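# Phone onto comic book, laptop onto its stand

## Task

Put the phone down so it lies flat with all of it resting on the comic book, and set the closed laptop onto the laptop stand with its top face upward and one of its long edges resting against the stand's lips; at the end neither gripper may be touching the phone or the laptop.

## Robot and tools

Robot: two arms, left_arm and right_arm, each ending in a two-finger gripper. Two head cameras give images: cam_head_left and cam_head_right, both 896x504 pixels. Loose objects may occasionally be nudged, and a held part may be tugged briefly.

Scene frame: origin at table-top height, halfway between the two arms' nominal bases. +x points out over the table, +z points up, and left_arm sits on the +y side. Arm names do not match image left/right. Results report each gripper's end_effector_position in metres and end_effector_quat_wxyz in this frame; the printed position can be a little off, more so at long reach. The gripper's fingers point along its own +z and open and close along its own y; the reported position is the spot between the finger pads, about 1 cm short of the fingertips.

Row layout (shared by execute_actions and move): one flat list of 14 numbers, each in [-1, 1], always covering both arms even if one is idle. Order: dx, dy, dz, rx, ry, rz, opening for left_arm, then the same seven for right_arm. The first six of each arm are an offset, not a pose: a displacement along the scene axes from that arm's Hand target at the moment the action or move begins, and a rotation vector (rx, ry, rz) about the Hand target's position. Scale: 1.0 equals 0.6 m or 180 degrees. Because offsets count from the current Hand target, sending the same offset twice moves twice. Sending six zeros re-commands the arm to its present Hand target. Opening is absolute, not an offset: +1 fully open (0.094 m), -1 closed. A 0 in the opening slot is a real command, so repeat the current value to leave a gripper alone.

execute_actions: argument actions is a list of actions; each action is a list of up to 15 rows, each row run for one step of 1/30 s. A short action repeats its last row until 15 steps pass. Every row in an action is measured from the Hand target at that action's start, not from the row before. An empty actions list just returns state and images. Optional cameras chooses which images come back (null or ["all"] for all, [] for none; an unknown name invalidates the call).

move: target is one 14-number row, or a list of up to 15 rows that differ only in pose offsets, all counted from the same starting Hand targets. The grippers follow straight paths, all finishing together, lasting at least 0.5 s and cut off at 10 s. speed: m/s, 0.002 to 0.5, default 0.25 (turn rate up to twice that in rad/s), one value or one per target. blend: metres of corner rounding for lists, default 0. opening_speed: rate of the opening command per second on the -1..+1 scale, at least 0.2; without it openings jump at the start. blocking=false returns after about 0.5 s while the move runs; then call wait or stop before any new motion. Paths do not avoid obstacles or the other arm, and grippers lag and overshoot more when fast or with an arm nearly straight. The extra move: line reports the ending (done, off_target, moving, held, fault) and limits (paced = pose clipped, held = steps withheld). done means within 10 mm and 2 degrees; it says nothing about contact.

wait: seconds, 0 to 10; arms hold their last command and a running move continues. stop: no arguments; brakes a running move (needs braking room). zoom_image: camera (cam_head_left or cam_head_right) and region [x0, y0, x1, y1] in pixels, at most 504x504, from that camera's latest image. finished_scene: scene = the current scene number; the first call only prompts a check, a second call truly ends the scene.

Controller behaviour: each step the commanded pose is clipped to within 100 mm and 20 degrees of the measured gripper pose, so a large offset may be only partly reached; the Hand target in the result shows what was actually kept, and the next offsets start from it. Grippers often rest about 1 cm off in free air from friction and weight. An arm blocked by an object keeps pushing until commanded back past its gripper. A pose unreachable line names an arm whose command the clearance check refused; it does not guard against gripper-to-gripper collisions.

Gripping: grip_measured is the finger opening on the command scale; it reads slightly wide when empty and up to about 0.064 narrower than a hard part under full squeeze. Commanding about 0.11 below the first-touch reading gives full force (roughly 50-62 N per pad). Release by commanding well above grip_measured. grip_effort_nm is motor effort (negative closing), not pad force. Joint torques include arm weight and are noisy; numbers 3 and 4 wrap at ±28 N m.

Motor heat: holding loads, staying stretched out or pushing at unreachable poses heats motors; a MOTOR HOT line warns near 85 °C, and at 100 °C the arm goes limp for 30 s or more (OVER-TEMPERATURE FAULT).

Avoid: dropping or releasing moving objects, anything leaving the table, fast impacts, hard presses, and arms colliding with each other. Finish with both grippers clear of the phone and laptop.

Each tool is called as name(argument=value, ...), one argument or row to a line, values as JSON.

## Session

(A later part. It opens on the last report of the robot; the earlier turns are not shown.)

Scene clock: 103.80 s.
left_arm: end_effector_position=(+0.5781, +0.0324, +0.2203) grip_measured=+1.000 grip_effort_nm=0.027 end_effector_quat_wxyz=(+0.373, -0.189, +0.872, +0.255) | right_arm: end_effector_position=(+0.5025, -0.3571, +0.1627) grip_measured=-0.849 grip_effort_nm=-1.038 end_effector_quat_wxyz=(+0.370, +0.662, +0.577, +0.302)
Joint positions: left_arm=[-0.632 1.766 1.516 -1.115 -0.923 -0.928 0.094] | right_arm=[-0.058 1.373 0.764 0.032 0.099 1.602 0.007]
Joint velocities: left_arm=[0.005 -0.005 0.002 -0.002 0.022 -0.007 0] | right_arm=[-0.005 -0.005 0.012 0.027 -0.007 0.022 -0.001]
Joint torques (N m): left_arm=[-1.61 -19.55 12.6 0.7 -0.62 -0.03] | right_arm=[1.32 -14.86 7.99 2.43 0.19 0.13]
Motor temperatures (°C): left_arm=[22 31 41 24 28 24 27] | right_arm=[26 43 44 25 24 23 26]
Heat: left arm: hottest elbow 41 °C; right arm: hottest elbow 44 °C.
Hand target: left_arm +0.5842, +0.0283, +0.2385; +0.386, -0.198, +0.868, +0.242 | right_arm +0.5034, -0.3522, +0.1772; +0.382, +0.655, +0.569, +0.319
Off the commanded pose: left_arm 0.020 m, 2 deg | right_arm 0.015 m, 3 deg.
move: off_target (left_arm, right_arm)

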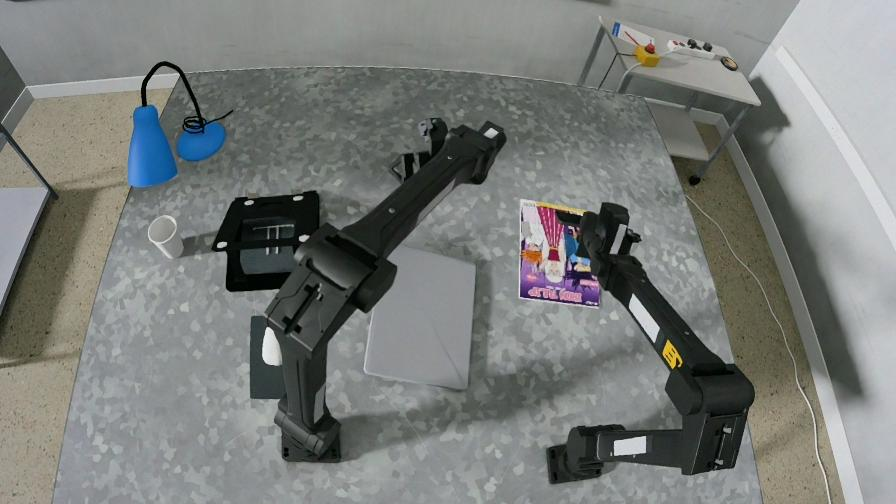

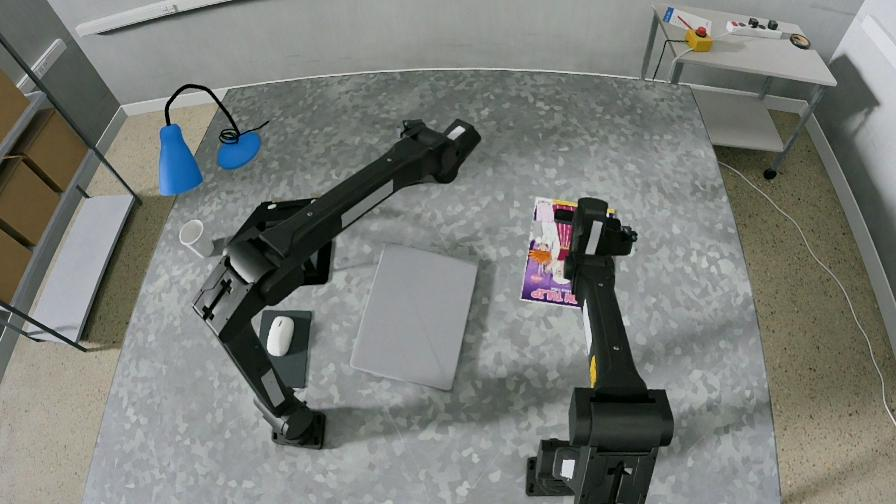

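move(
  target=[0,0,0,0,0,0,1, 0,0.05,-0.165,0,0,0,-0.95],
  speed=0.1,
)

zoom_image(
  camera="cam_head_left",
  region=[480, 160, 680, 320],
)

zoom_image(
  camera="cam_head_right",
  region=[480, 160, 680, 320],
)

Scene clock: 113.87 s.
left_arm: end_effector_position=(+0.5781, +0.0324, +0.2203) grip_measured=+1.000 grip_effort_nm=0.022 end_effector_quat_wxyz=(+0.373, -0.189, +0.872, +0.255) | right_arm: end_effector_position=(+0.5012, -0.3276, +0.0811) grip_measured=-0.849 grip_effort_nm=-1.038 end_effector_quat_wxyz=(+0.381, +0.658, +0.570, +0.312)
Joint positions: left_arm=[-0.632 1.766 1.516 -1.115 -0.923 -0.928 0.094] | right_arm=[0.019 1.563 0.653 0.36 0.167 1.644 0.007]
Joint velocities: left_arm=[0.005 0.005 -0.022 0.007 -0.037 -0.022 0] | right_arm=[-0.005 -0.005 -0.002 0.002 0.051 -0.022 0]
Joint torques (N m): left_arm=[-1.67 -18.96 12.77 0.7 -0.58 -0.05] | right_arm=[1.32 -13.04 6.42 2.44 0.22 0.14]
Motor temperatures (°C): left_arm=[22 31 41 24 28 24 27] | right_arm=[26 42 44 25 24 23 27]
Heat: left arm: hottest elbow 41 °C; right arm: hottest elbow 44 °C.
Hand target: left_arm +0.5842, +0.0283, +0.2385; +0.386, -0.198, +0.868, +0.242 | right_arm +0.5029, -0.3218, +0.0784; +0.382, +0.655, +0.569, +0.318
Off the commanded pose: left_arm 0.020 m, 2 deg | right_arm 0.006 m, 1 deg.
move: off_target (left_arm)

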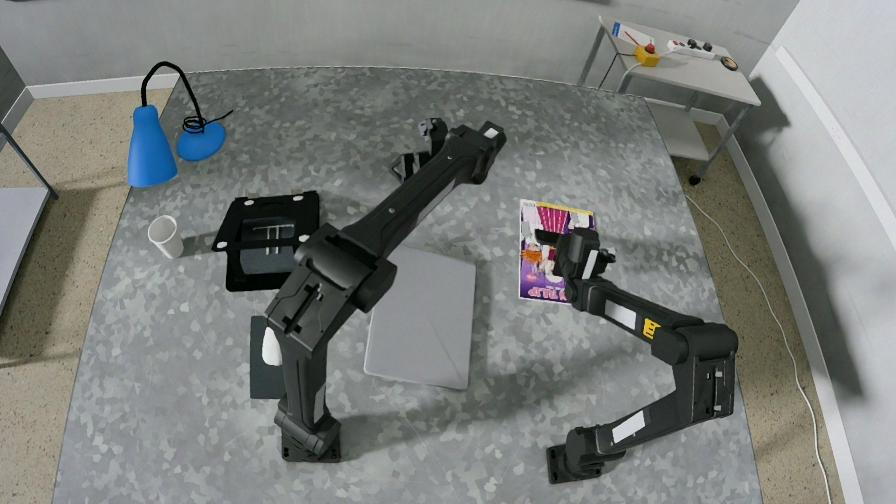

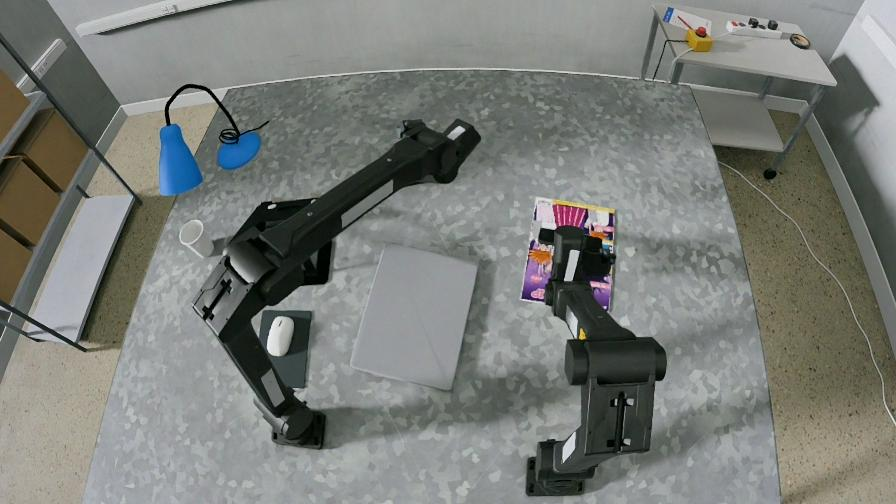

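Scaled by 2.520.

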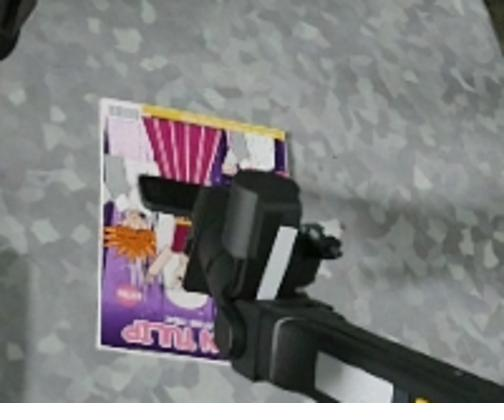

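Scaled by 2.520.

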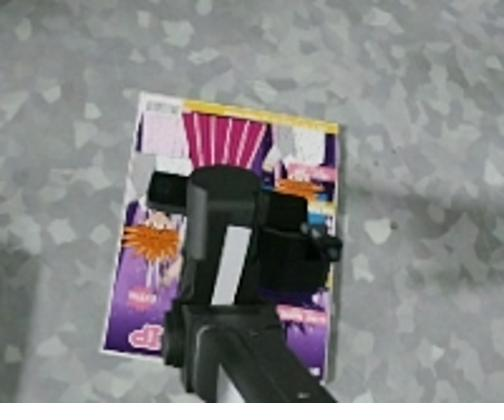

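move(
  target=[0,0,0,0,0,0,1, 0,-0.008,-0.072,0,0,0,-0.95],
  speed=0.08,
)

zoom_image(
  camera="cam_head_left",
  region=[480, 160, 680, 320],
)

zoom_image(
  camera="cam_head_right",
  region=[480, 160, 680, 320],
)

Scene clock: 118.73 s.
left_arm: end_effector_position=(+0.5781, +0.0324, +0.2203) grip_measured=+1.000 grip_effort_nm=0.022 end_effector_quat_wxyz=(+0.373, -0.189, +0.872, +0.255) | right_arm: end_effector_position=(+0.5016, -0.3267, +0.0382) grip_measured=-0.849 grip_effort_nm=-1.038 end_effector_quat_wxyz=(+0.380, +0.656, +0.571, +0.314)
Joint positions: left_arm=[-0.632 1.766 1.516 -1.115 -0.923 -0.928 0.094] | right_arm=[0.019 1.691 0.631 0.513 0.162 1.644 0.007]
Joint velocities: left_arm=[-0.005 -0.005 0.007 -0.002 0.066 0.007 0] | right_arm=[0.005 0.005 -0.007 0.007 -0.007 -0.051 0.001]
Joint torques (N m): left_arm=[-1.61 -19.66 12.72 0.75 -0.61 0] | right_arm=[0.56 -13.51 5.33 2.48 0.05 0.1]
Motor temperatures (°C): left_arm=[22 31 41 24 28 24 27] | right_arm=[26 42 44 25 24 23 27]
Heat: left arm: hottest elbow 41 °C; right arm: hottest elbow 44 °C.
Hand target: left_arm +0.5842, +0.0283, +0.2385; +0.386, -0.198, +0.868, +0.242 | right_arm +0.5023, -0.3265, +0.0350; +0.382, +0.655, +0.569, +0.318
Off the commanded pose: left_arm 0.020 m, 2 deg | right_arm 0.003 m, 1 deg.
move: off_target (left_arm)

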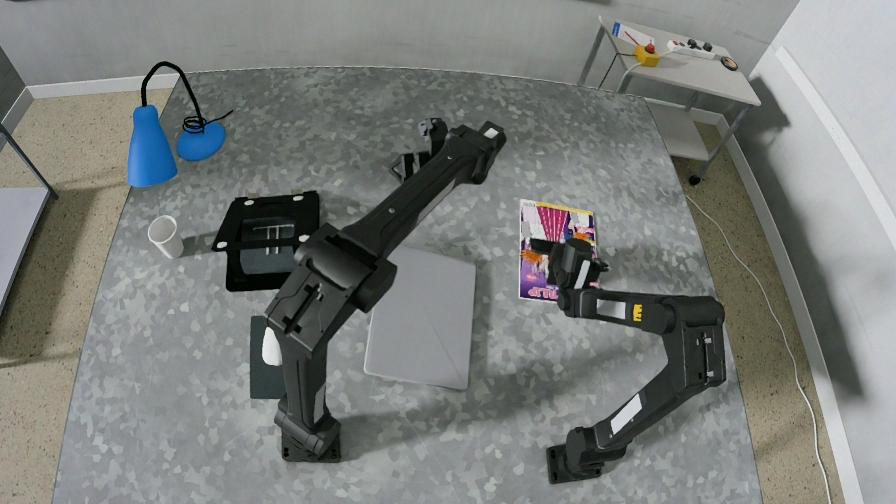

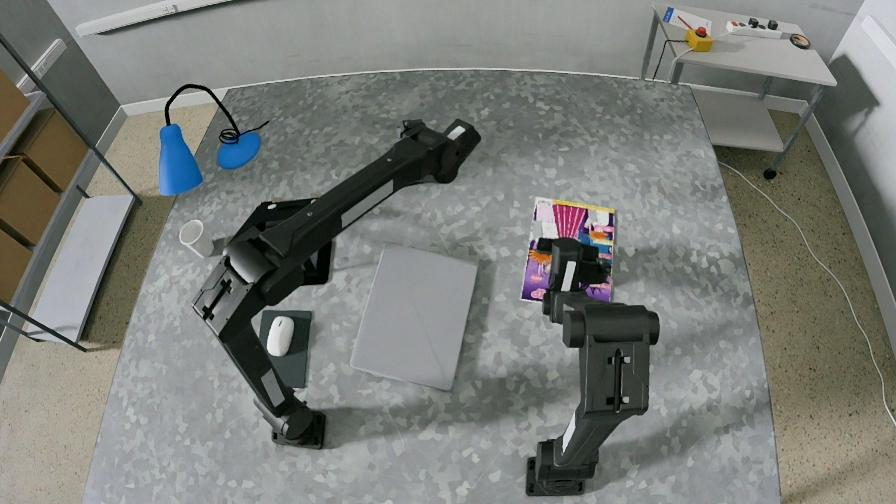

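Scaled by 2.520.

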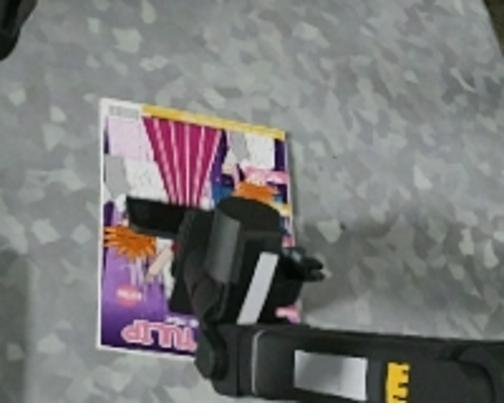

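Scaled by 2.520.

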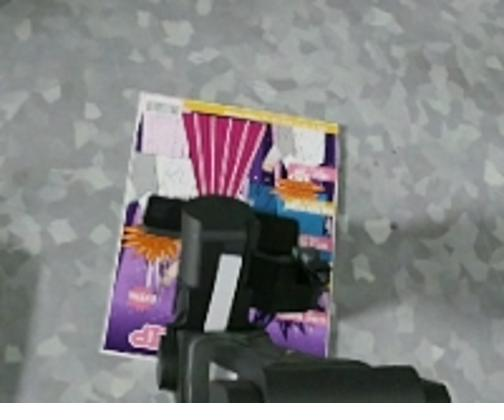

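move(
  target=[0,0,0,0,0,0,1, 0,-0.004,-0.018,0,0,0,-0.95],
  speed=0.03,
  cameras=[],
)

Scene clock: 121.53 s.
left_arm: end_effector_position=(+0.5781, +0.0324, +0.2203) grip_measured=+1.000 grip_effort_nm=0.027 end_effector_quat_wxyz=(+0.373, -0.189, +0.872, +0.255) | right_arm: end_effector_position=(+0.5045, -0.3258, +0.0341) grip_measured=-0.849 grip_effort_nm=-1.038 end_effector_quat_wxyz=(+0.383, +0.653, +0.569, +0.321)
Joint positions: left_arm=[-0.632 1.766 1.516 -1.115 -0.923 -0.928 0.094] | right_arm=[0.019 1.716 0.631 0.554 0.156 1.644 0.007]
Joint velocities: left_arm=[-0.005 -0.005 -0.002 -0.007 0.037 -0.066 0] | right_arm=[-0.015 -0.005 0.007 0.007 -0.051 -0.051 0]
Joint torques (N m): left_arm=[-1.55 -20.07 12.85 0.83 -0.58 -0.04] | right_arm=[0.09 -12.98 4.85 2.33 0.06 0.07]
Motor temperatures (°C): left_arm=[22 31 41 24 28 24 27] | right_arm=[26 42 43 25 24 23 27]
Heat: left arm: hottest elbow 41 °C; right arm: hottest elbow 43 °C.
Hand target: left_arm +0.5842, +0.0283, +0.2385; +0.386, -0.198, +0.868, +0.242 | right_arm +0.5022, -0.3288, +0.0242; +0.382, +0.655, +0.569, +0.318
Off the commanded pose: left_arm 0.020 m, 2 deg | right_arm 0.011 m, 0 deg.
move: off_target (left_arm, right_arm)
No camera images: "cameras" was empty.

move(
  target=[0,0,0,0,0,0,1, 0,0,-0.01,0,0,0,-0.95],
  speed=0.03,
  cameras=[],
)

Scene clock: 130.80 s.
left_arm: end_effector_position=(+0.5781, +0.0324, +0.2203) grip_measured=+1.000 grip_effort_nm=0.027 end_effector_quat_wxyz=(+0.373, -0.189, +0.872, +0.255) | right_arm: end_effector_position=(+0.5064, -0.3256, +0.0330) grip_measured=-0.849 grip_effort_nm=-1.033 end_effector_quat_wxyz=(+0.386, +0.651, +0.566, +0.326)
Joint positions: left_arm=[-0.632 1.766 1.516 -1.115 -0.923 -0.928 0.094] | right_arm=[0.019 1.729 0.631 0.58 0.156 1.644 0.007]
Joint velocities: left_arm=[0.005 -0.005 -0.002 -0.002 -0.022 -0.037 0] | right_arm=[-0.005 -0.024 0.002 -0.007 -0.007 -0.051 0]
Joint torques (N m): left_arm=[-0.85 -18.73 12.97 0.68 -0.56 -0.01] | right_arm=[0.15 -12.69 4.64 2 0.07 0.07]
Motor temperatures (°C): left_arm=[22 31 41 24 28 24 27] | right_arm=[26 42 43 25 24 23 27]
Heat: left arm: hottest elbow 41 °C; right arm: hottest elbow 43 °C.
Hand target: left_arm +0.5842, +0.0283, +0.2385; +0.386, -0.198, +0.868, +0.242 | right_arm +0.5021, -0.3288, +0.0182; +0.382, +0.655, +0.569, +0.318
Off the commanded pose: left_arm 0.020 m, 2 deg | right_arm 0.016 m, 1 deg.
move: off_target (left_arm, right_arm)
No camera images: "cameras" was empty.

move(
  target=[0,0,0,0,0,0,1, 0.005,0.004,0.02,0,0,0,-0.55],
  speed=0.03,
  opening_speed=0.25,
)

zoom_image(
  camera="cam_head_left",
  region=[500, 190, 620, 310],
)

zoom_image(
  camera="cam_head_right",
  region=[510, 190, 630, 310],
)

Scene clock: 136.03 s.
left_arm: end_effector_position=(+0.5781, +0.0324, +0.2203) grip_measured=+1.000 grip_effort_nm=0.022 end_effector_quat_wxyz=(+0.373, -0.189, +0.872, +0.255) | right_arm: end_effector_position=(+0.5043, -0.3258, +0.0294) grip_measured=-0.552 grip_effort_nm=0.061 end_effector_quat_wxyz=(+0.382, +0.655, +0.569, +0.320)
Joint positions: left_arm=[-0.632 1.766 1.516 -1.115 -0.923 -0.928 0.094] | right_arm=[0.019 1.729 0.631 0.563 0.157 1.646 0.021]
Joint velocities: left_arm=[-0.015 -0.005 -0.002 0.007 -0.051 0.007 0] | right_arm=[0.005 -0.005 -0.012 0.002 -0.095 -0.022 0.002]
Joint torques (N m): left_arm=[-1.49 -19.78 12.66 0.68 -0.6 -0.02] | right_arm=[0.44 -15.27 5.55 1.17 0.21 0.08]
Motor temperatures (°C): left_arm=[22 31 41 24 28 24 27] | right_arm=[26 41 42 25 24 23 27]
Heat: left arm: hottest elbow 41 °C; right arm: hottest elbow 42 °C.
Hand target: left_arm +0.5842, +0.0283, +0.2385; +0.386, -0.198, +0.868, +0.242 | right_arm +0.5053, -0.3265, +0.0302; +0.382, +0.655, +0.569, +0.318
Off the commanded pose: left_arm 0.020 m, 2 deg | right_arm 0.001 m, 0 deg.
move: off_target (left_arm)

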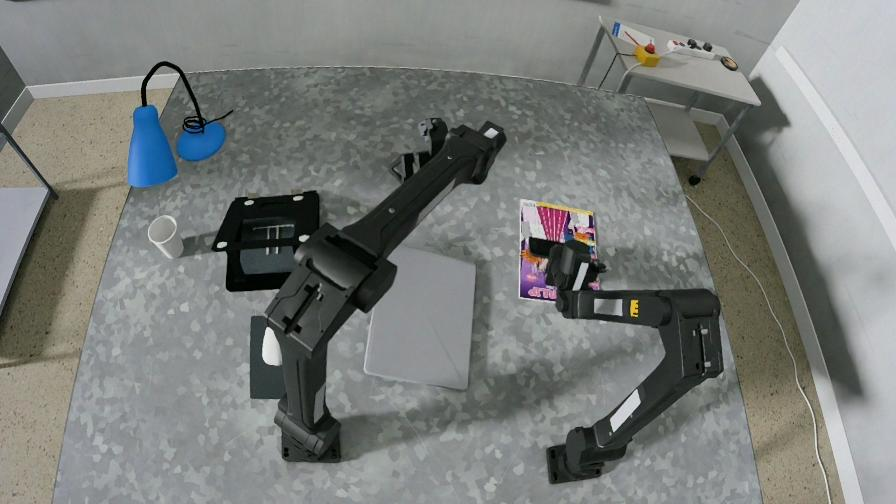

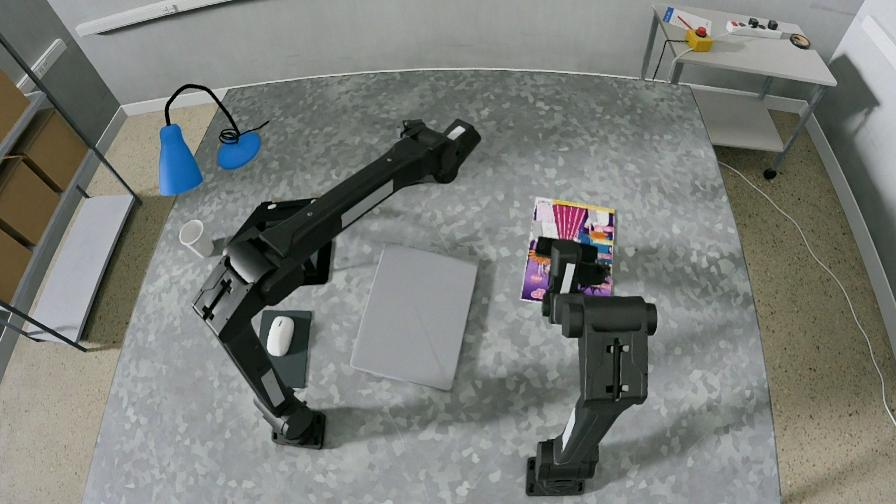

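Scaled by 4.200.

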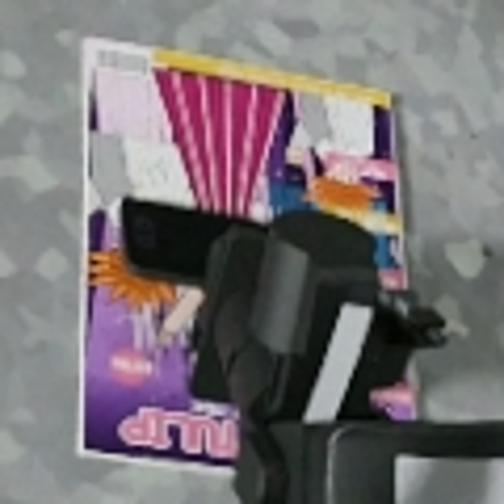

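Scaled by 4.200.

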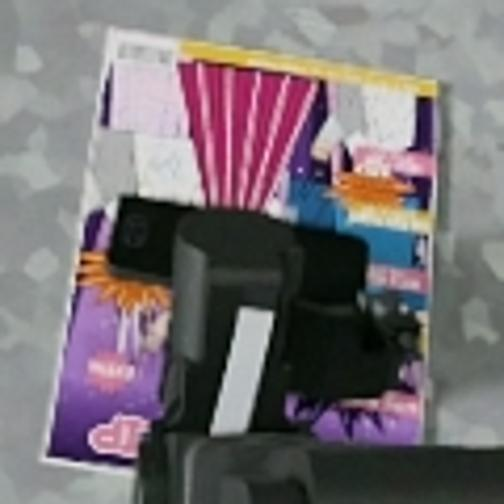

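move(
  target=[0,0,0,0,0,0,1, 0,0,0,0,0,0,-0.25],
  opening_speed=0.25,
)

zoom_image(
  camera="cam_head_left",
  region=[500, 190, 620, 310],
)

zoom_image(
  camera="cam_head_right",
  region=[510, 190, 630, 310],
)

Scene clock: 140.03 s.
left_arm: end_effector_position=(+0.5781, +0.0324, +0.2203) grip_measured=+1.000 grip_effort_nm=0.027 end_effector_quat_wxyz=(+0.373, -0.189, +0.872, +0.255) | right_arm: end_effector_position=(+0.5045, -0.3261, +0.0308) grip_measured=-0.252 grip_effort_nm=0.085 end_effector_quat_wxyz=(+0.383, +0.654, +0.568, +0.321)
Joint positions: left_arm=[-0.632 1.766 1.516 -1.115 -0.923 -0.928 0.094] | right_arm=[0.019 1.726 0.631 0.563 0.158 1.646 0.035]
Joint velocities: left_arm=[-0.015 -0.005 0.002 -0.007 -0.037 -0.007 0] | right_arm=[-0.024 -0.005 0.012 0.002 -0.022 0.037 -0.001]
Joint torques (N m): left_arm=[-1.9 -19.66 12.96 0.68 -0.55 0.01] | right_arm=[0.44 -15.15 5.57 1.21 0.17 0.07]
Motor temperatures (°C): left_arm=[22 31 41 24 28 24 27] | right_arm=[26 41 42 25 24 23 27]
Heat: left arm: hottest elbow 41 °C; right arm: hottest elbow 42 °C.
Hand target: left_arm +0.5842, +0.0283, +0.2385; +0.386, -0.198, +0.868, +0.242 | right_arm +0.5053, -0.3265, +0.0303; +0.382, +0.655, +0.569, +0.318
Off the commanded pose: left_arm 0.020 m, 2 deg | right_arm 0.001 m, 0 deg.
move: off_target (left_arm)

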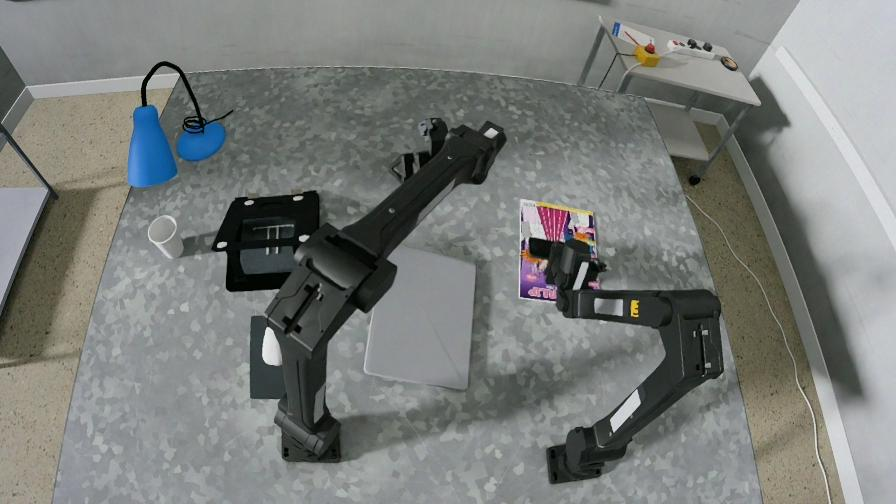

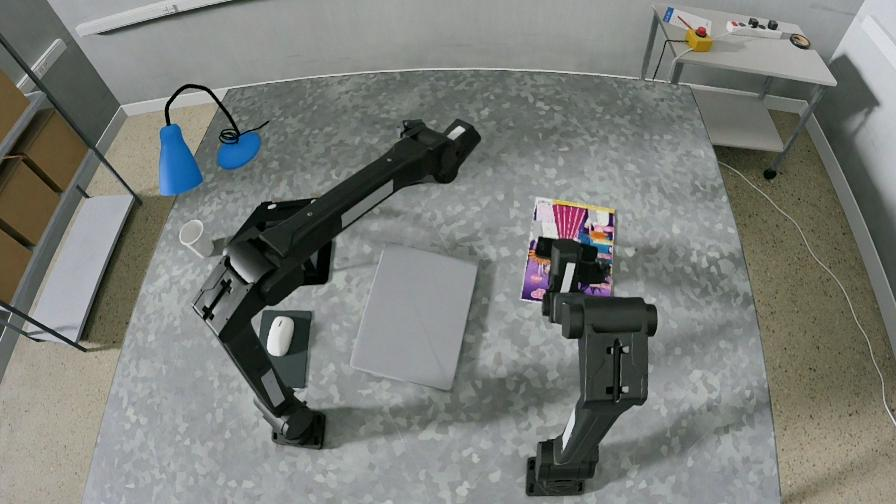

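Scaled by 4.200.

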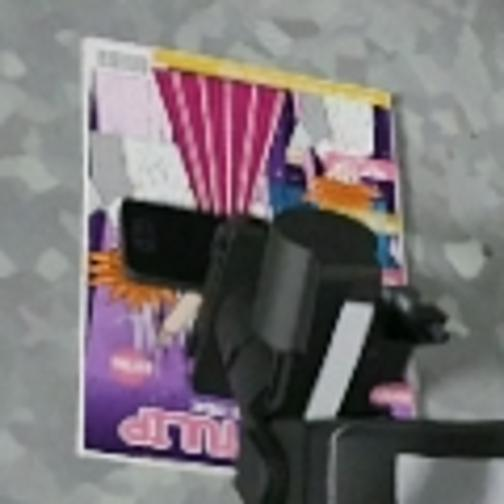

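Scaled by 4.200.

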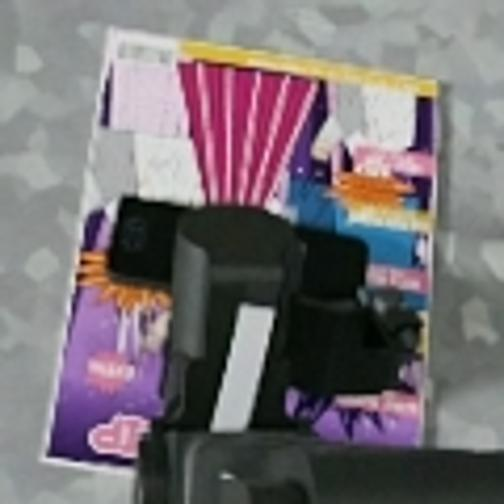

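move(
  target=[0,0,0,0,0,0,1, -0.135,0.023,0.008,0,0,0,-0.25],
  speed=0.04,
)

zoom_image(
  camera="cam_head_left",
  region=[500, 190, 620, 310],
)

zoom_image(
  camera="cam_head_right",
  region=[510, 190, 630, 310],
)

Scene clock: 145.57 s.
left_arm: end_effector_position=(+0.5781, +0.0324, +0.2203) grip_measured=+1.000 grip_effort_nm=0.022 end_effector_quat_wxyz=(+0.373, -0.189, +0.872, +0.255) | right_arm: end_effector_position=(+0.4275, -0.3169, +0.0306) grip_measured=-0.251 grip_effort_nm=0.071 end_effector_quat_wxyz=(+0.380, +0.659, +0.571, +0.309)
Joint positions: left_arm=[-0.632 1.766 1.516 -1.115 -0.923 -0.928 0.094] | right_arm=[0.061 1.582 0.43 0.592 0.205 1.666 0.035]
Joint velocities: left_arm=[0.005 -0.015 -0.007 0.007 -0.066 -0.066 0] | right_arm=[0.005 -0.015 0.002 0.007 0.022 -0.007 0]
Joint torques (N m): left_arm=[-1.26 -19.43 12.83 0.59 -0.55 -0.03] | right_arm=[1.38 -13.04 3.84 1.96 0.21 0.18]
Motor temperatures (°C): left_arm=[22 31 41 24 28 24 27] | right_arm=[26 41 41 25 24 23 26]
Heat: left arm: hottest elbow 41 °C; right arm: hottest shoulder 41 °C.
Hand target: left_arm +0.5842, +0.0283, +0.2385; +0.386, -0.198, +0.868, +0.242 | right_arm +0.4245, -0.3114, +0.0357; +0.382, +0.655, +0.569, +0.318
Off the commanded pose: left_arm 0.020 m, 2 deg | right_arm 0.007 m, 1 deg.
move: off_target (left_arm)

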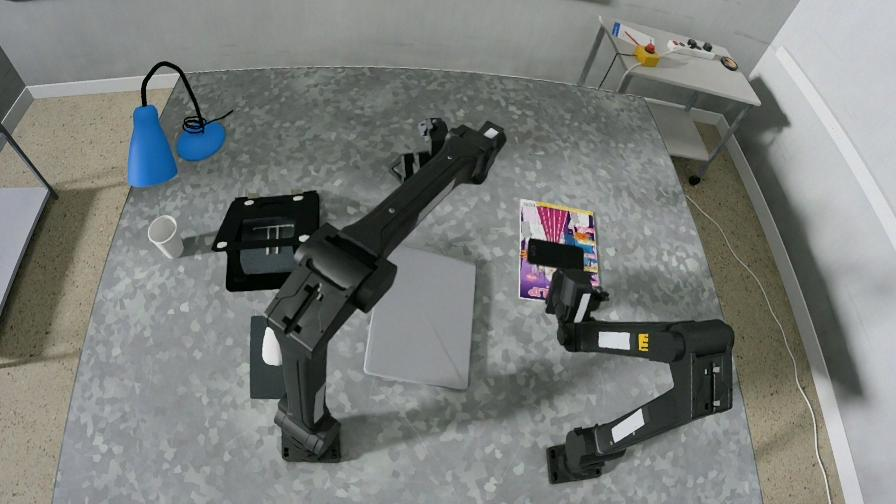

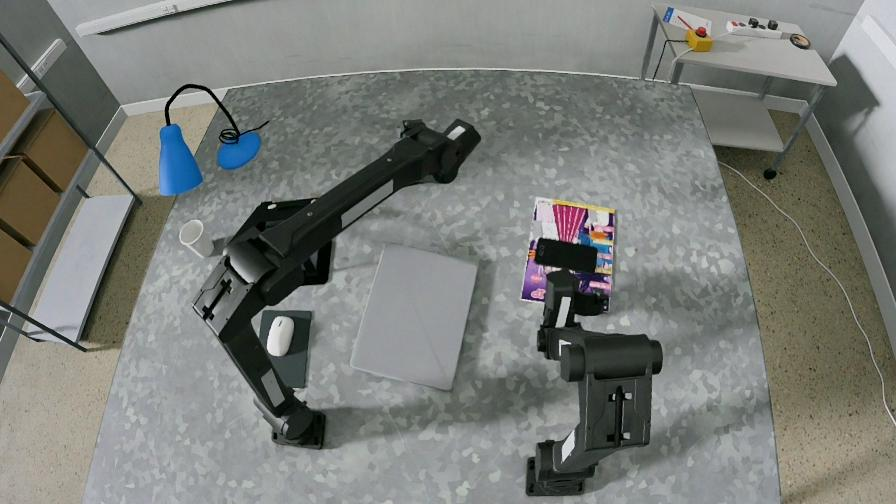

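Scaled by 4.200.

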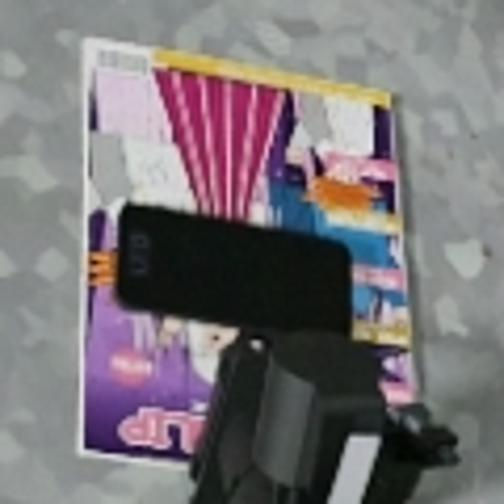

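Scaled by 4.200.

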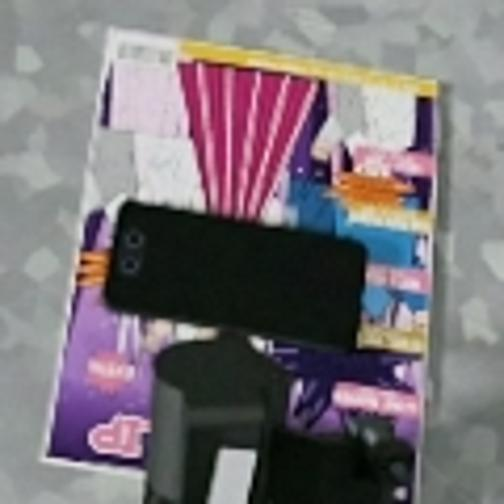

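move(
  target=[
    [-0.05,0.08,0,0,0,0,-0.95, -0.1,0,0.2,0,0,0,-0.95],
    [-0.14,0.17,-0.13,-0.1406,0.1772,-0.1496,-0.95, -0.341,0.236,0.224,-0.294,0.2237,0.4463,-0.95],
  ],
  speed=0.2,
  blend=0.05,
  opening_speed=0.8,
)

zoom_image(
  camera="cam_head_left",
  region=[300, 160, 560, 420],
)

zoom_image(
  camera="cam_head_right",
  region=[300, 160, 560, 420],
)

Scene clock: 194.40 s.
left_arm: end_effector_position=(+0.5041, +0.1249, +0.1579) grip_measured=-0.948 grip_effort_nm=-0.085 end_effector_quat_wxyz=(+0.126, -0.001, +0.992, +0.004) | right_arm: end_effector_position=(+0.2094, -0.1785, +0.1493) grip_measured=-0.949 grip_effort_nm=-0.076 end_effector_quat_wxyz=(+0.114, +0.012, +0.993, -0.003)
Joint positions: left_arm=[-0.298 1.501 1.19 -1.018 -0.074 -0.262 0.002] | right_arm=[0.591 0.944 0.713 -1.154 0.134 0.608 0.002]
Joint velocities: left_arm=[0.005 -0.005 -0.012 -0.007 0.037 -0.022 -0.001] | right_arm=[-0.005 -0.005 -0.017 0.002 -0.037 0.007 0]
Joint torques (N m): left_arm=[-0.09 -15.21 9.26 0.57 -0.03 0.11] | right_arm=[1.49 -4.19 13.29 0.09 0.23 0.11]
Motor temperatures (°C): left_arm=[22 31 42 24 28 23 26] | right_arm=[26 40 40 25 24 23 26]
Heat: left arm: hottest elbow 42 °C; right arm: hottest shoulder 40 °C.
Hand target: left_arm +0.5002, +0.1320, +0.1614; +0.126, -0.002, +0.992, +0.003 | right_arm +0.2229, -0.1653, +0.1701; +0.127, +0.003, +0.992, +0.006
Off the commanded pose: left_arm 0.007 m, 1 deg | right_arm 0.025 m, 2 deg.
move: off_target (right_arm)

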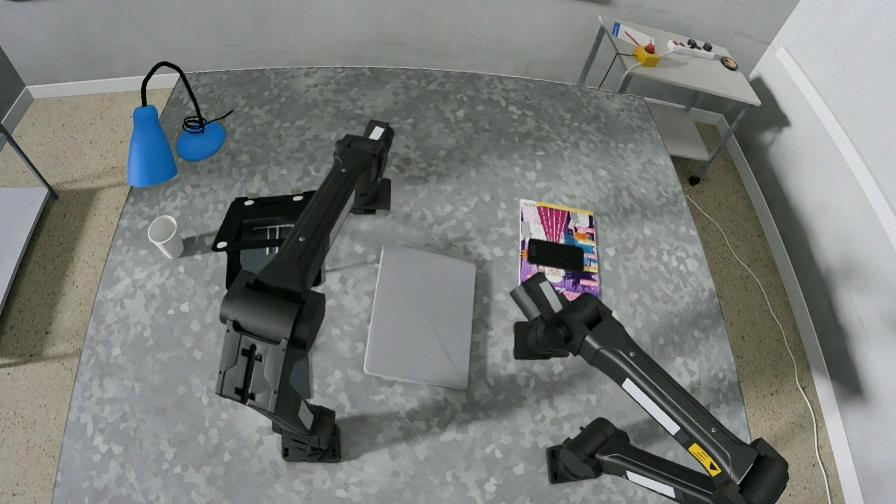

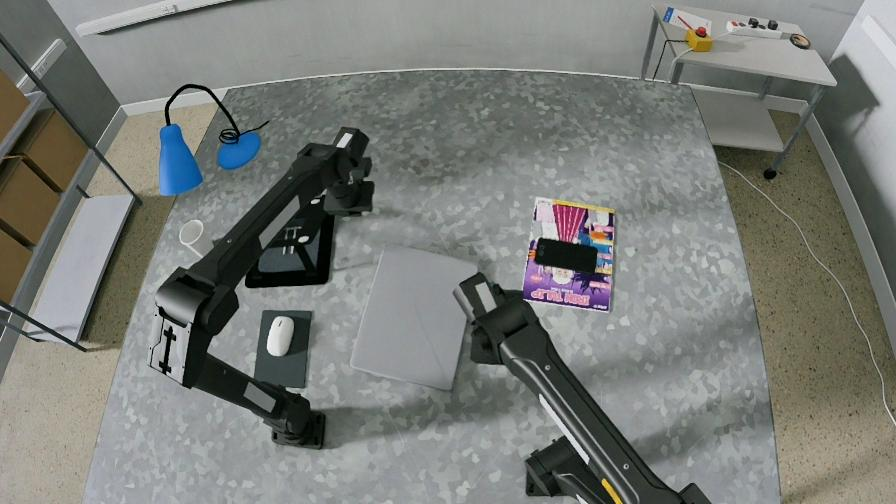

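Scaled by 1.938.

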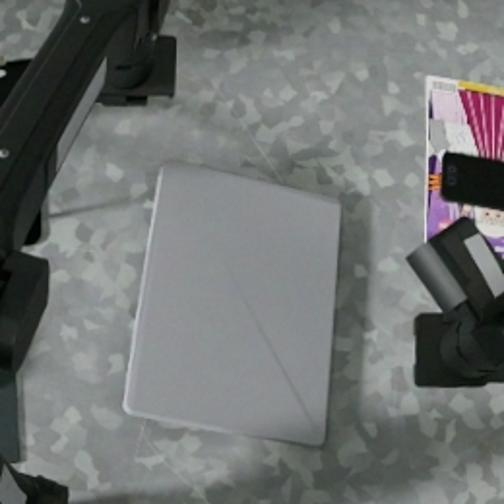

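Scaled by 1.938.

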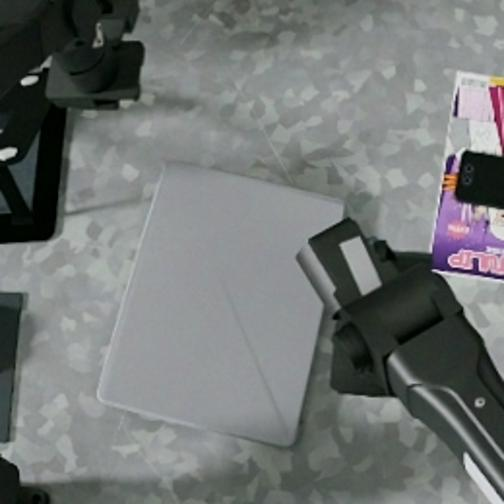

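move(
  target=[0,0,-0.215,0,0,0,-0.95, 0,0,-0.2,0,0,0,-0.95],
  speed=0.12,
)

zoom_image(
  camera="cam_head_left",
  region=[300, 160, 560, 420],
)

zoom_image(
  camera="cam_head_right",
  region=[300, 160, 560, 420],
)

Scene clock: 200.20 s.
left_arm: end_effector_position=(+0.4971, +0.1268, +0.0376) grip_measured=-0.948 grip_effort_nm=-0.081 end_effector_quat_wxyz=(+0.125, +0.000, +0.992, +0.004) | right_arm: end_effector_position=(+0.2265, -0.1668, +0.0597) grip_measured=-0.949 grip_effort_nm=-0.071 end_effector_quat_wxyz=(+0.135, +0.011, +0.991, +0.011)
Joint positions: left_arm=[-0.298 1.635 0.994 -0.69 -0.073 -0.262 0.002] | right_arm=[0.591 1.1 0.544 -0.778 0.134 0.602 0.002]
Joint velocities: left_arm=[-0.005 0.005 -0.007 -0.002 -0.022 0.007 0] | right_arm=[-0.005 -0.005 0.007 0.007 0.051 -0.037 0]
Joint torques (N m): left_arm=[-0.62 -14.1 8.03 1.31 0 0.11] | right_arm=[1.03 -5.36 6.94 1.01 0.2 0.07]
Motor temperatures (°C): left_arm=[22 31 41 24 27 23 26] | right_arm=[26 39 42 25 24 23 26]
Heat: left arm: hottest elbow 41 °C; right arm: hottest elbow 42 °C.
Hand target: left_arm +0.4985, +0.1317, +0.0329; +0.126, -0.002, +0.992, +0.003 | right_arm +0.2227, -0.1670, +0.0502; +0.127, +0.003, +0.992, +0.006
Off the commanded pose: left_arm 0.008 m, 0 deg | right_arm 0.010 m, 1 deg.
move: done

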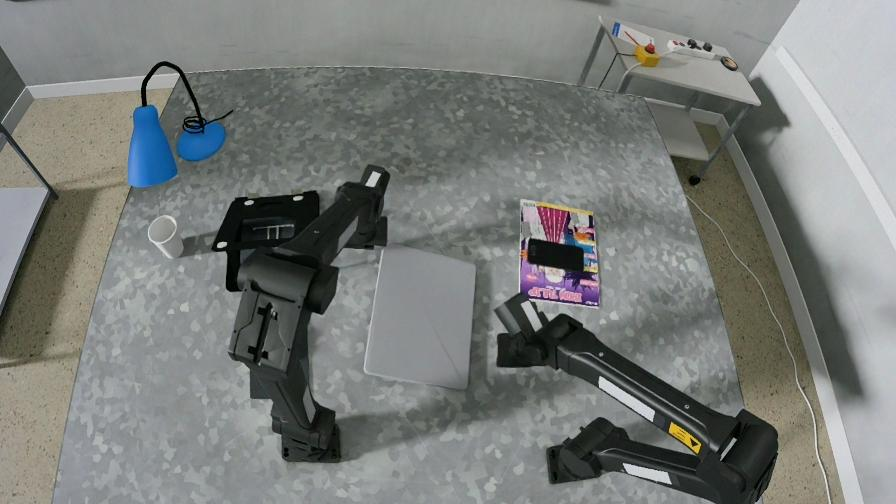

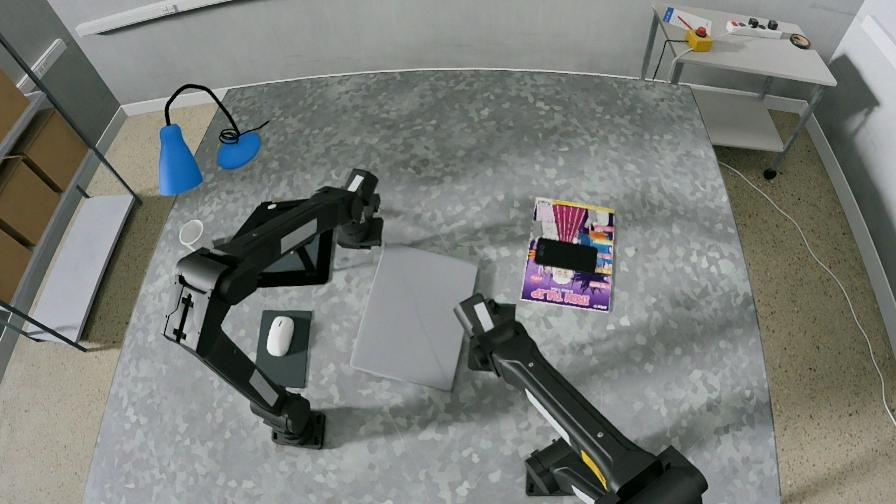

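Scaled by 1.938.

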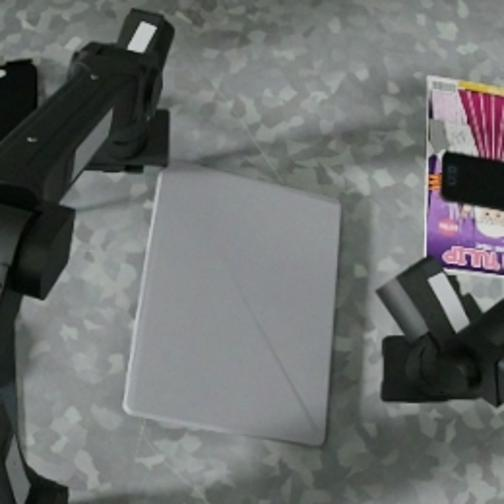

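Scaled by 1.938.

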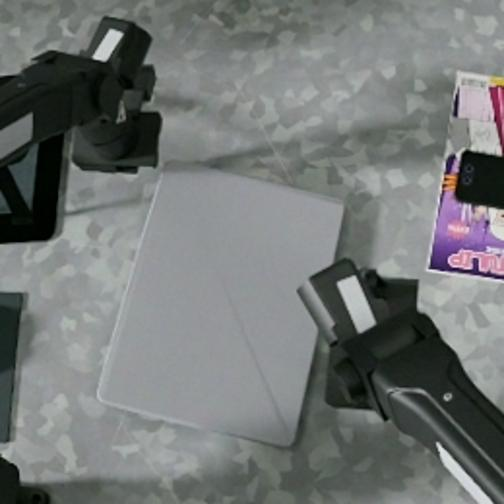

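move(
  target=[0,0,-0.027,0,0,0,-0.95, 0,0,-0.06,0,0,0,-0.95],
  speed=0.08,
  cameras=[],
)

Scene clock: 216.03 s.
left_arm: end_effector_position=(+0.4980, +0.1265, +0.0231) grip_measured=-0.948 grip_effort_nm=-0.085 end_effector_quat_wxyz=(+0.127, -0.001, +0.992, +0.003) | right_arm: end_effector_position=(+0.2274, -0.1662, +0.0237) grip_measured=-0.949 grip_effort_nm=-0.076 end_effector_quat_wxyz=(+0.135, +0.010, +0.991, +0.012)
Joint positions: left_arm=[-0.298 1.66 0.979 -0.645 -0.073 -0.262 0.002] | right_arm=[0.591 1.189 0.489 -0.633 0.134 0.6 0.002]
Joint velocities: left_arm=[-0.015 -0.015 0.002 0.002 0.007 0.037 0] | right_arm=[-0.015 0.005 -0.017 0.007 0.037 0.007 -0.001]
Joint torques (N m): left_arm=[-0.21 -15.03 7.72 1.25 0.01 0.06] | right_arm=[0.85 -5.83 6.19 1.06 0.17 0.1]
Motor temperatures (°C): left_arm=[22 30 41 24 27 23 26] | right_arm=[26 39 42 25 24 23 26]
Heat: left arm: hottest elbow 41 °C; right arm: hottest elbow 42 °C.
Hand target: left_arm +0.4982, +0.1317, +0.0167; +0.126, -0.002, +0.992, +0.003 | right_arm +0.2226, -0.1676, +0.0141; +0.127, +0.003, +0.992, +0.006
Off the commanded pose: left_arm 0.008 m, 0 deg | right_arm 0.011 m, 1 deg.
move: off_target (right_arm)
No camera images: "cameras" was empty.

move(
  target=[
    [-0.014,-0.103,0.01,0,0,0,-0.95, -0.038,0.137,0.013,0,0,0,-0.95],
    [0.011,-0.203,0.01,0,0,0,-0.95, -0.071,0.245,0.013,0,0,0,-0.95],
  ],
  speed=0.07,
  blend=0.03,
)

zoom_image(
  camera="cam_head_left",
  region=[300, 160, 560, 420],
)

zoom_image(
  camera="cam_head_right",
  region=[300, 160, 560, 420],
)

Scene clock: 221.43 s.
left_arm: end_effector_position=(+0.4882, +0.0274, +0.0154) grip_measured=-0.948 grip_effort_nm=-0.066 end_effector_quat_wxyz=(+0.116, -0.004, +0.993, +0.009) | right_arm: end_effector_position=(+0.1714, -0.0418, +0.0121) grip_measured=-0.949 grip_effort_nm=-0.071 end_effector_quat_wxyz=(+0.118, +0.002, +0.993, -0.005)
Joint positions: left_arm=[-0.511 1.747 1.08 -0.706 -0.123 -0.478 0.002] | right_arm=[1.036 1.413 0.655 -0.702 0.209 1.034 0.002]
Joint velocities: left_arm=[-0.015 0.005 -0.017 -0.017 -0.037 -0.081 -0.001] | right_arm=[-0.005 0.005 -0.002 0.002 0.051 0.007 0.001]
Joint torques (N m): left_arm=[-3.14 -14.56 13.19 0.36 -0.16 -0.1] | right_arm=[1.32 -8.64 10.37 0.17 0.36 0.24]
Motor temperatures (°C): left_arm=[22 30 41 24 27 23 26] | right_arm=[26 39 42 25 24 23 26]
Heat: left arm: hottest elbow 41 °C; right arm: hottest elbow 42 °C.
Hand target: left_arm +0.5036, +0.0098, +0.0230; +0.126, -0.002, +0.992, +0.002 | right_arm +0.1809, -0.0200, +0.0195; +0.125, +0.003, +0.992, +0.004
Off the commanded pose: left_arm 0.025 m, 1 deg | right_arm 0.025 m, 2 deg.
move: off_target (left_arm, right_arm)

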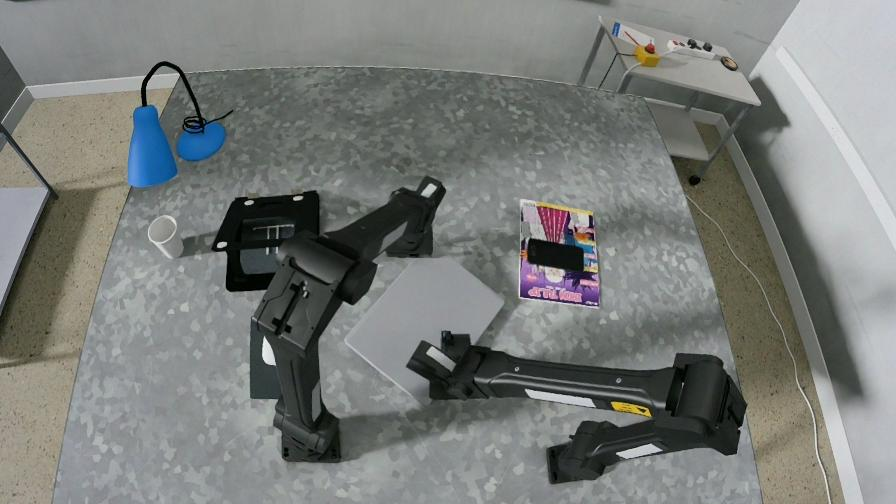

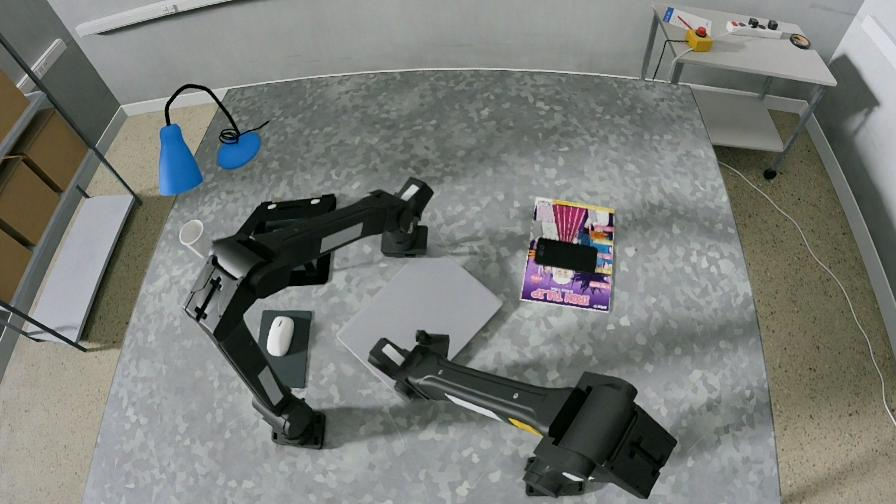

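Scaled by 1.938.

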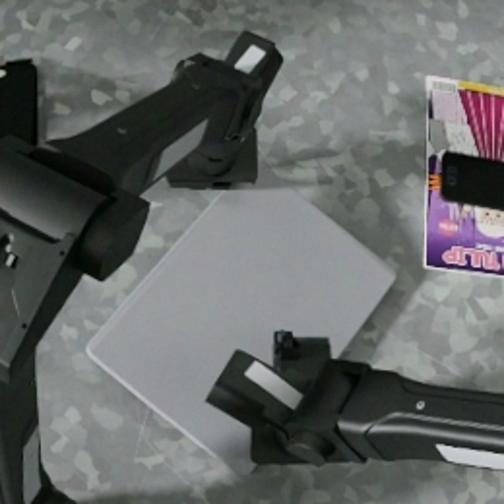

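Scaled by 1.938.

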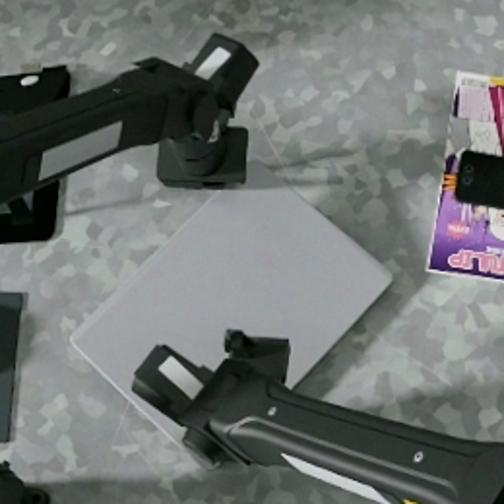

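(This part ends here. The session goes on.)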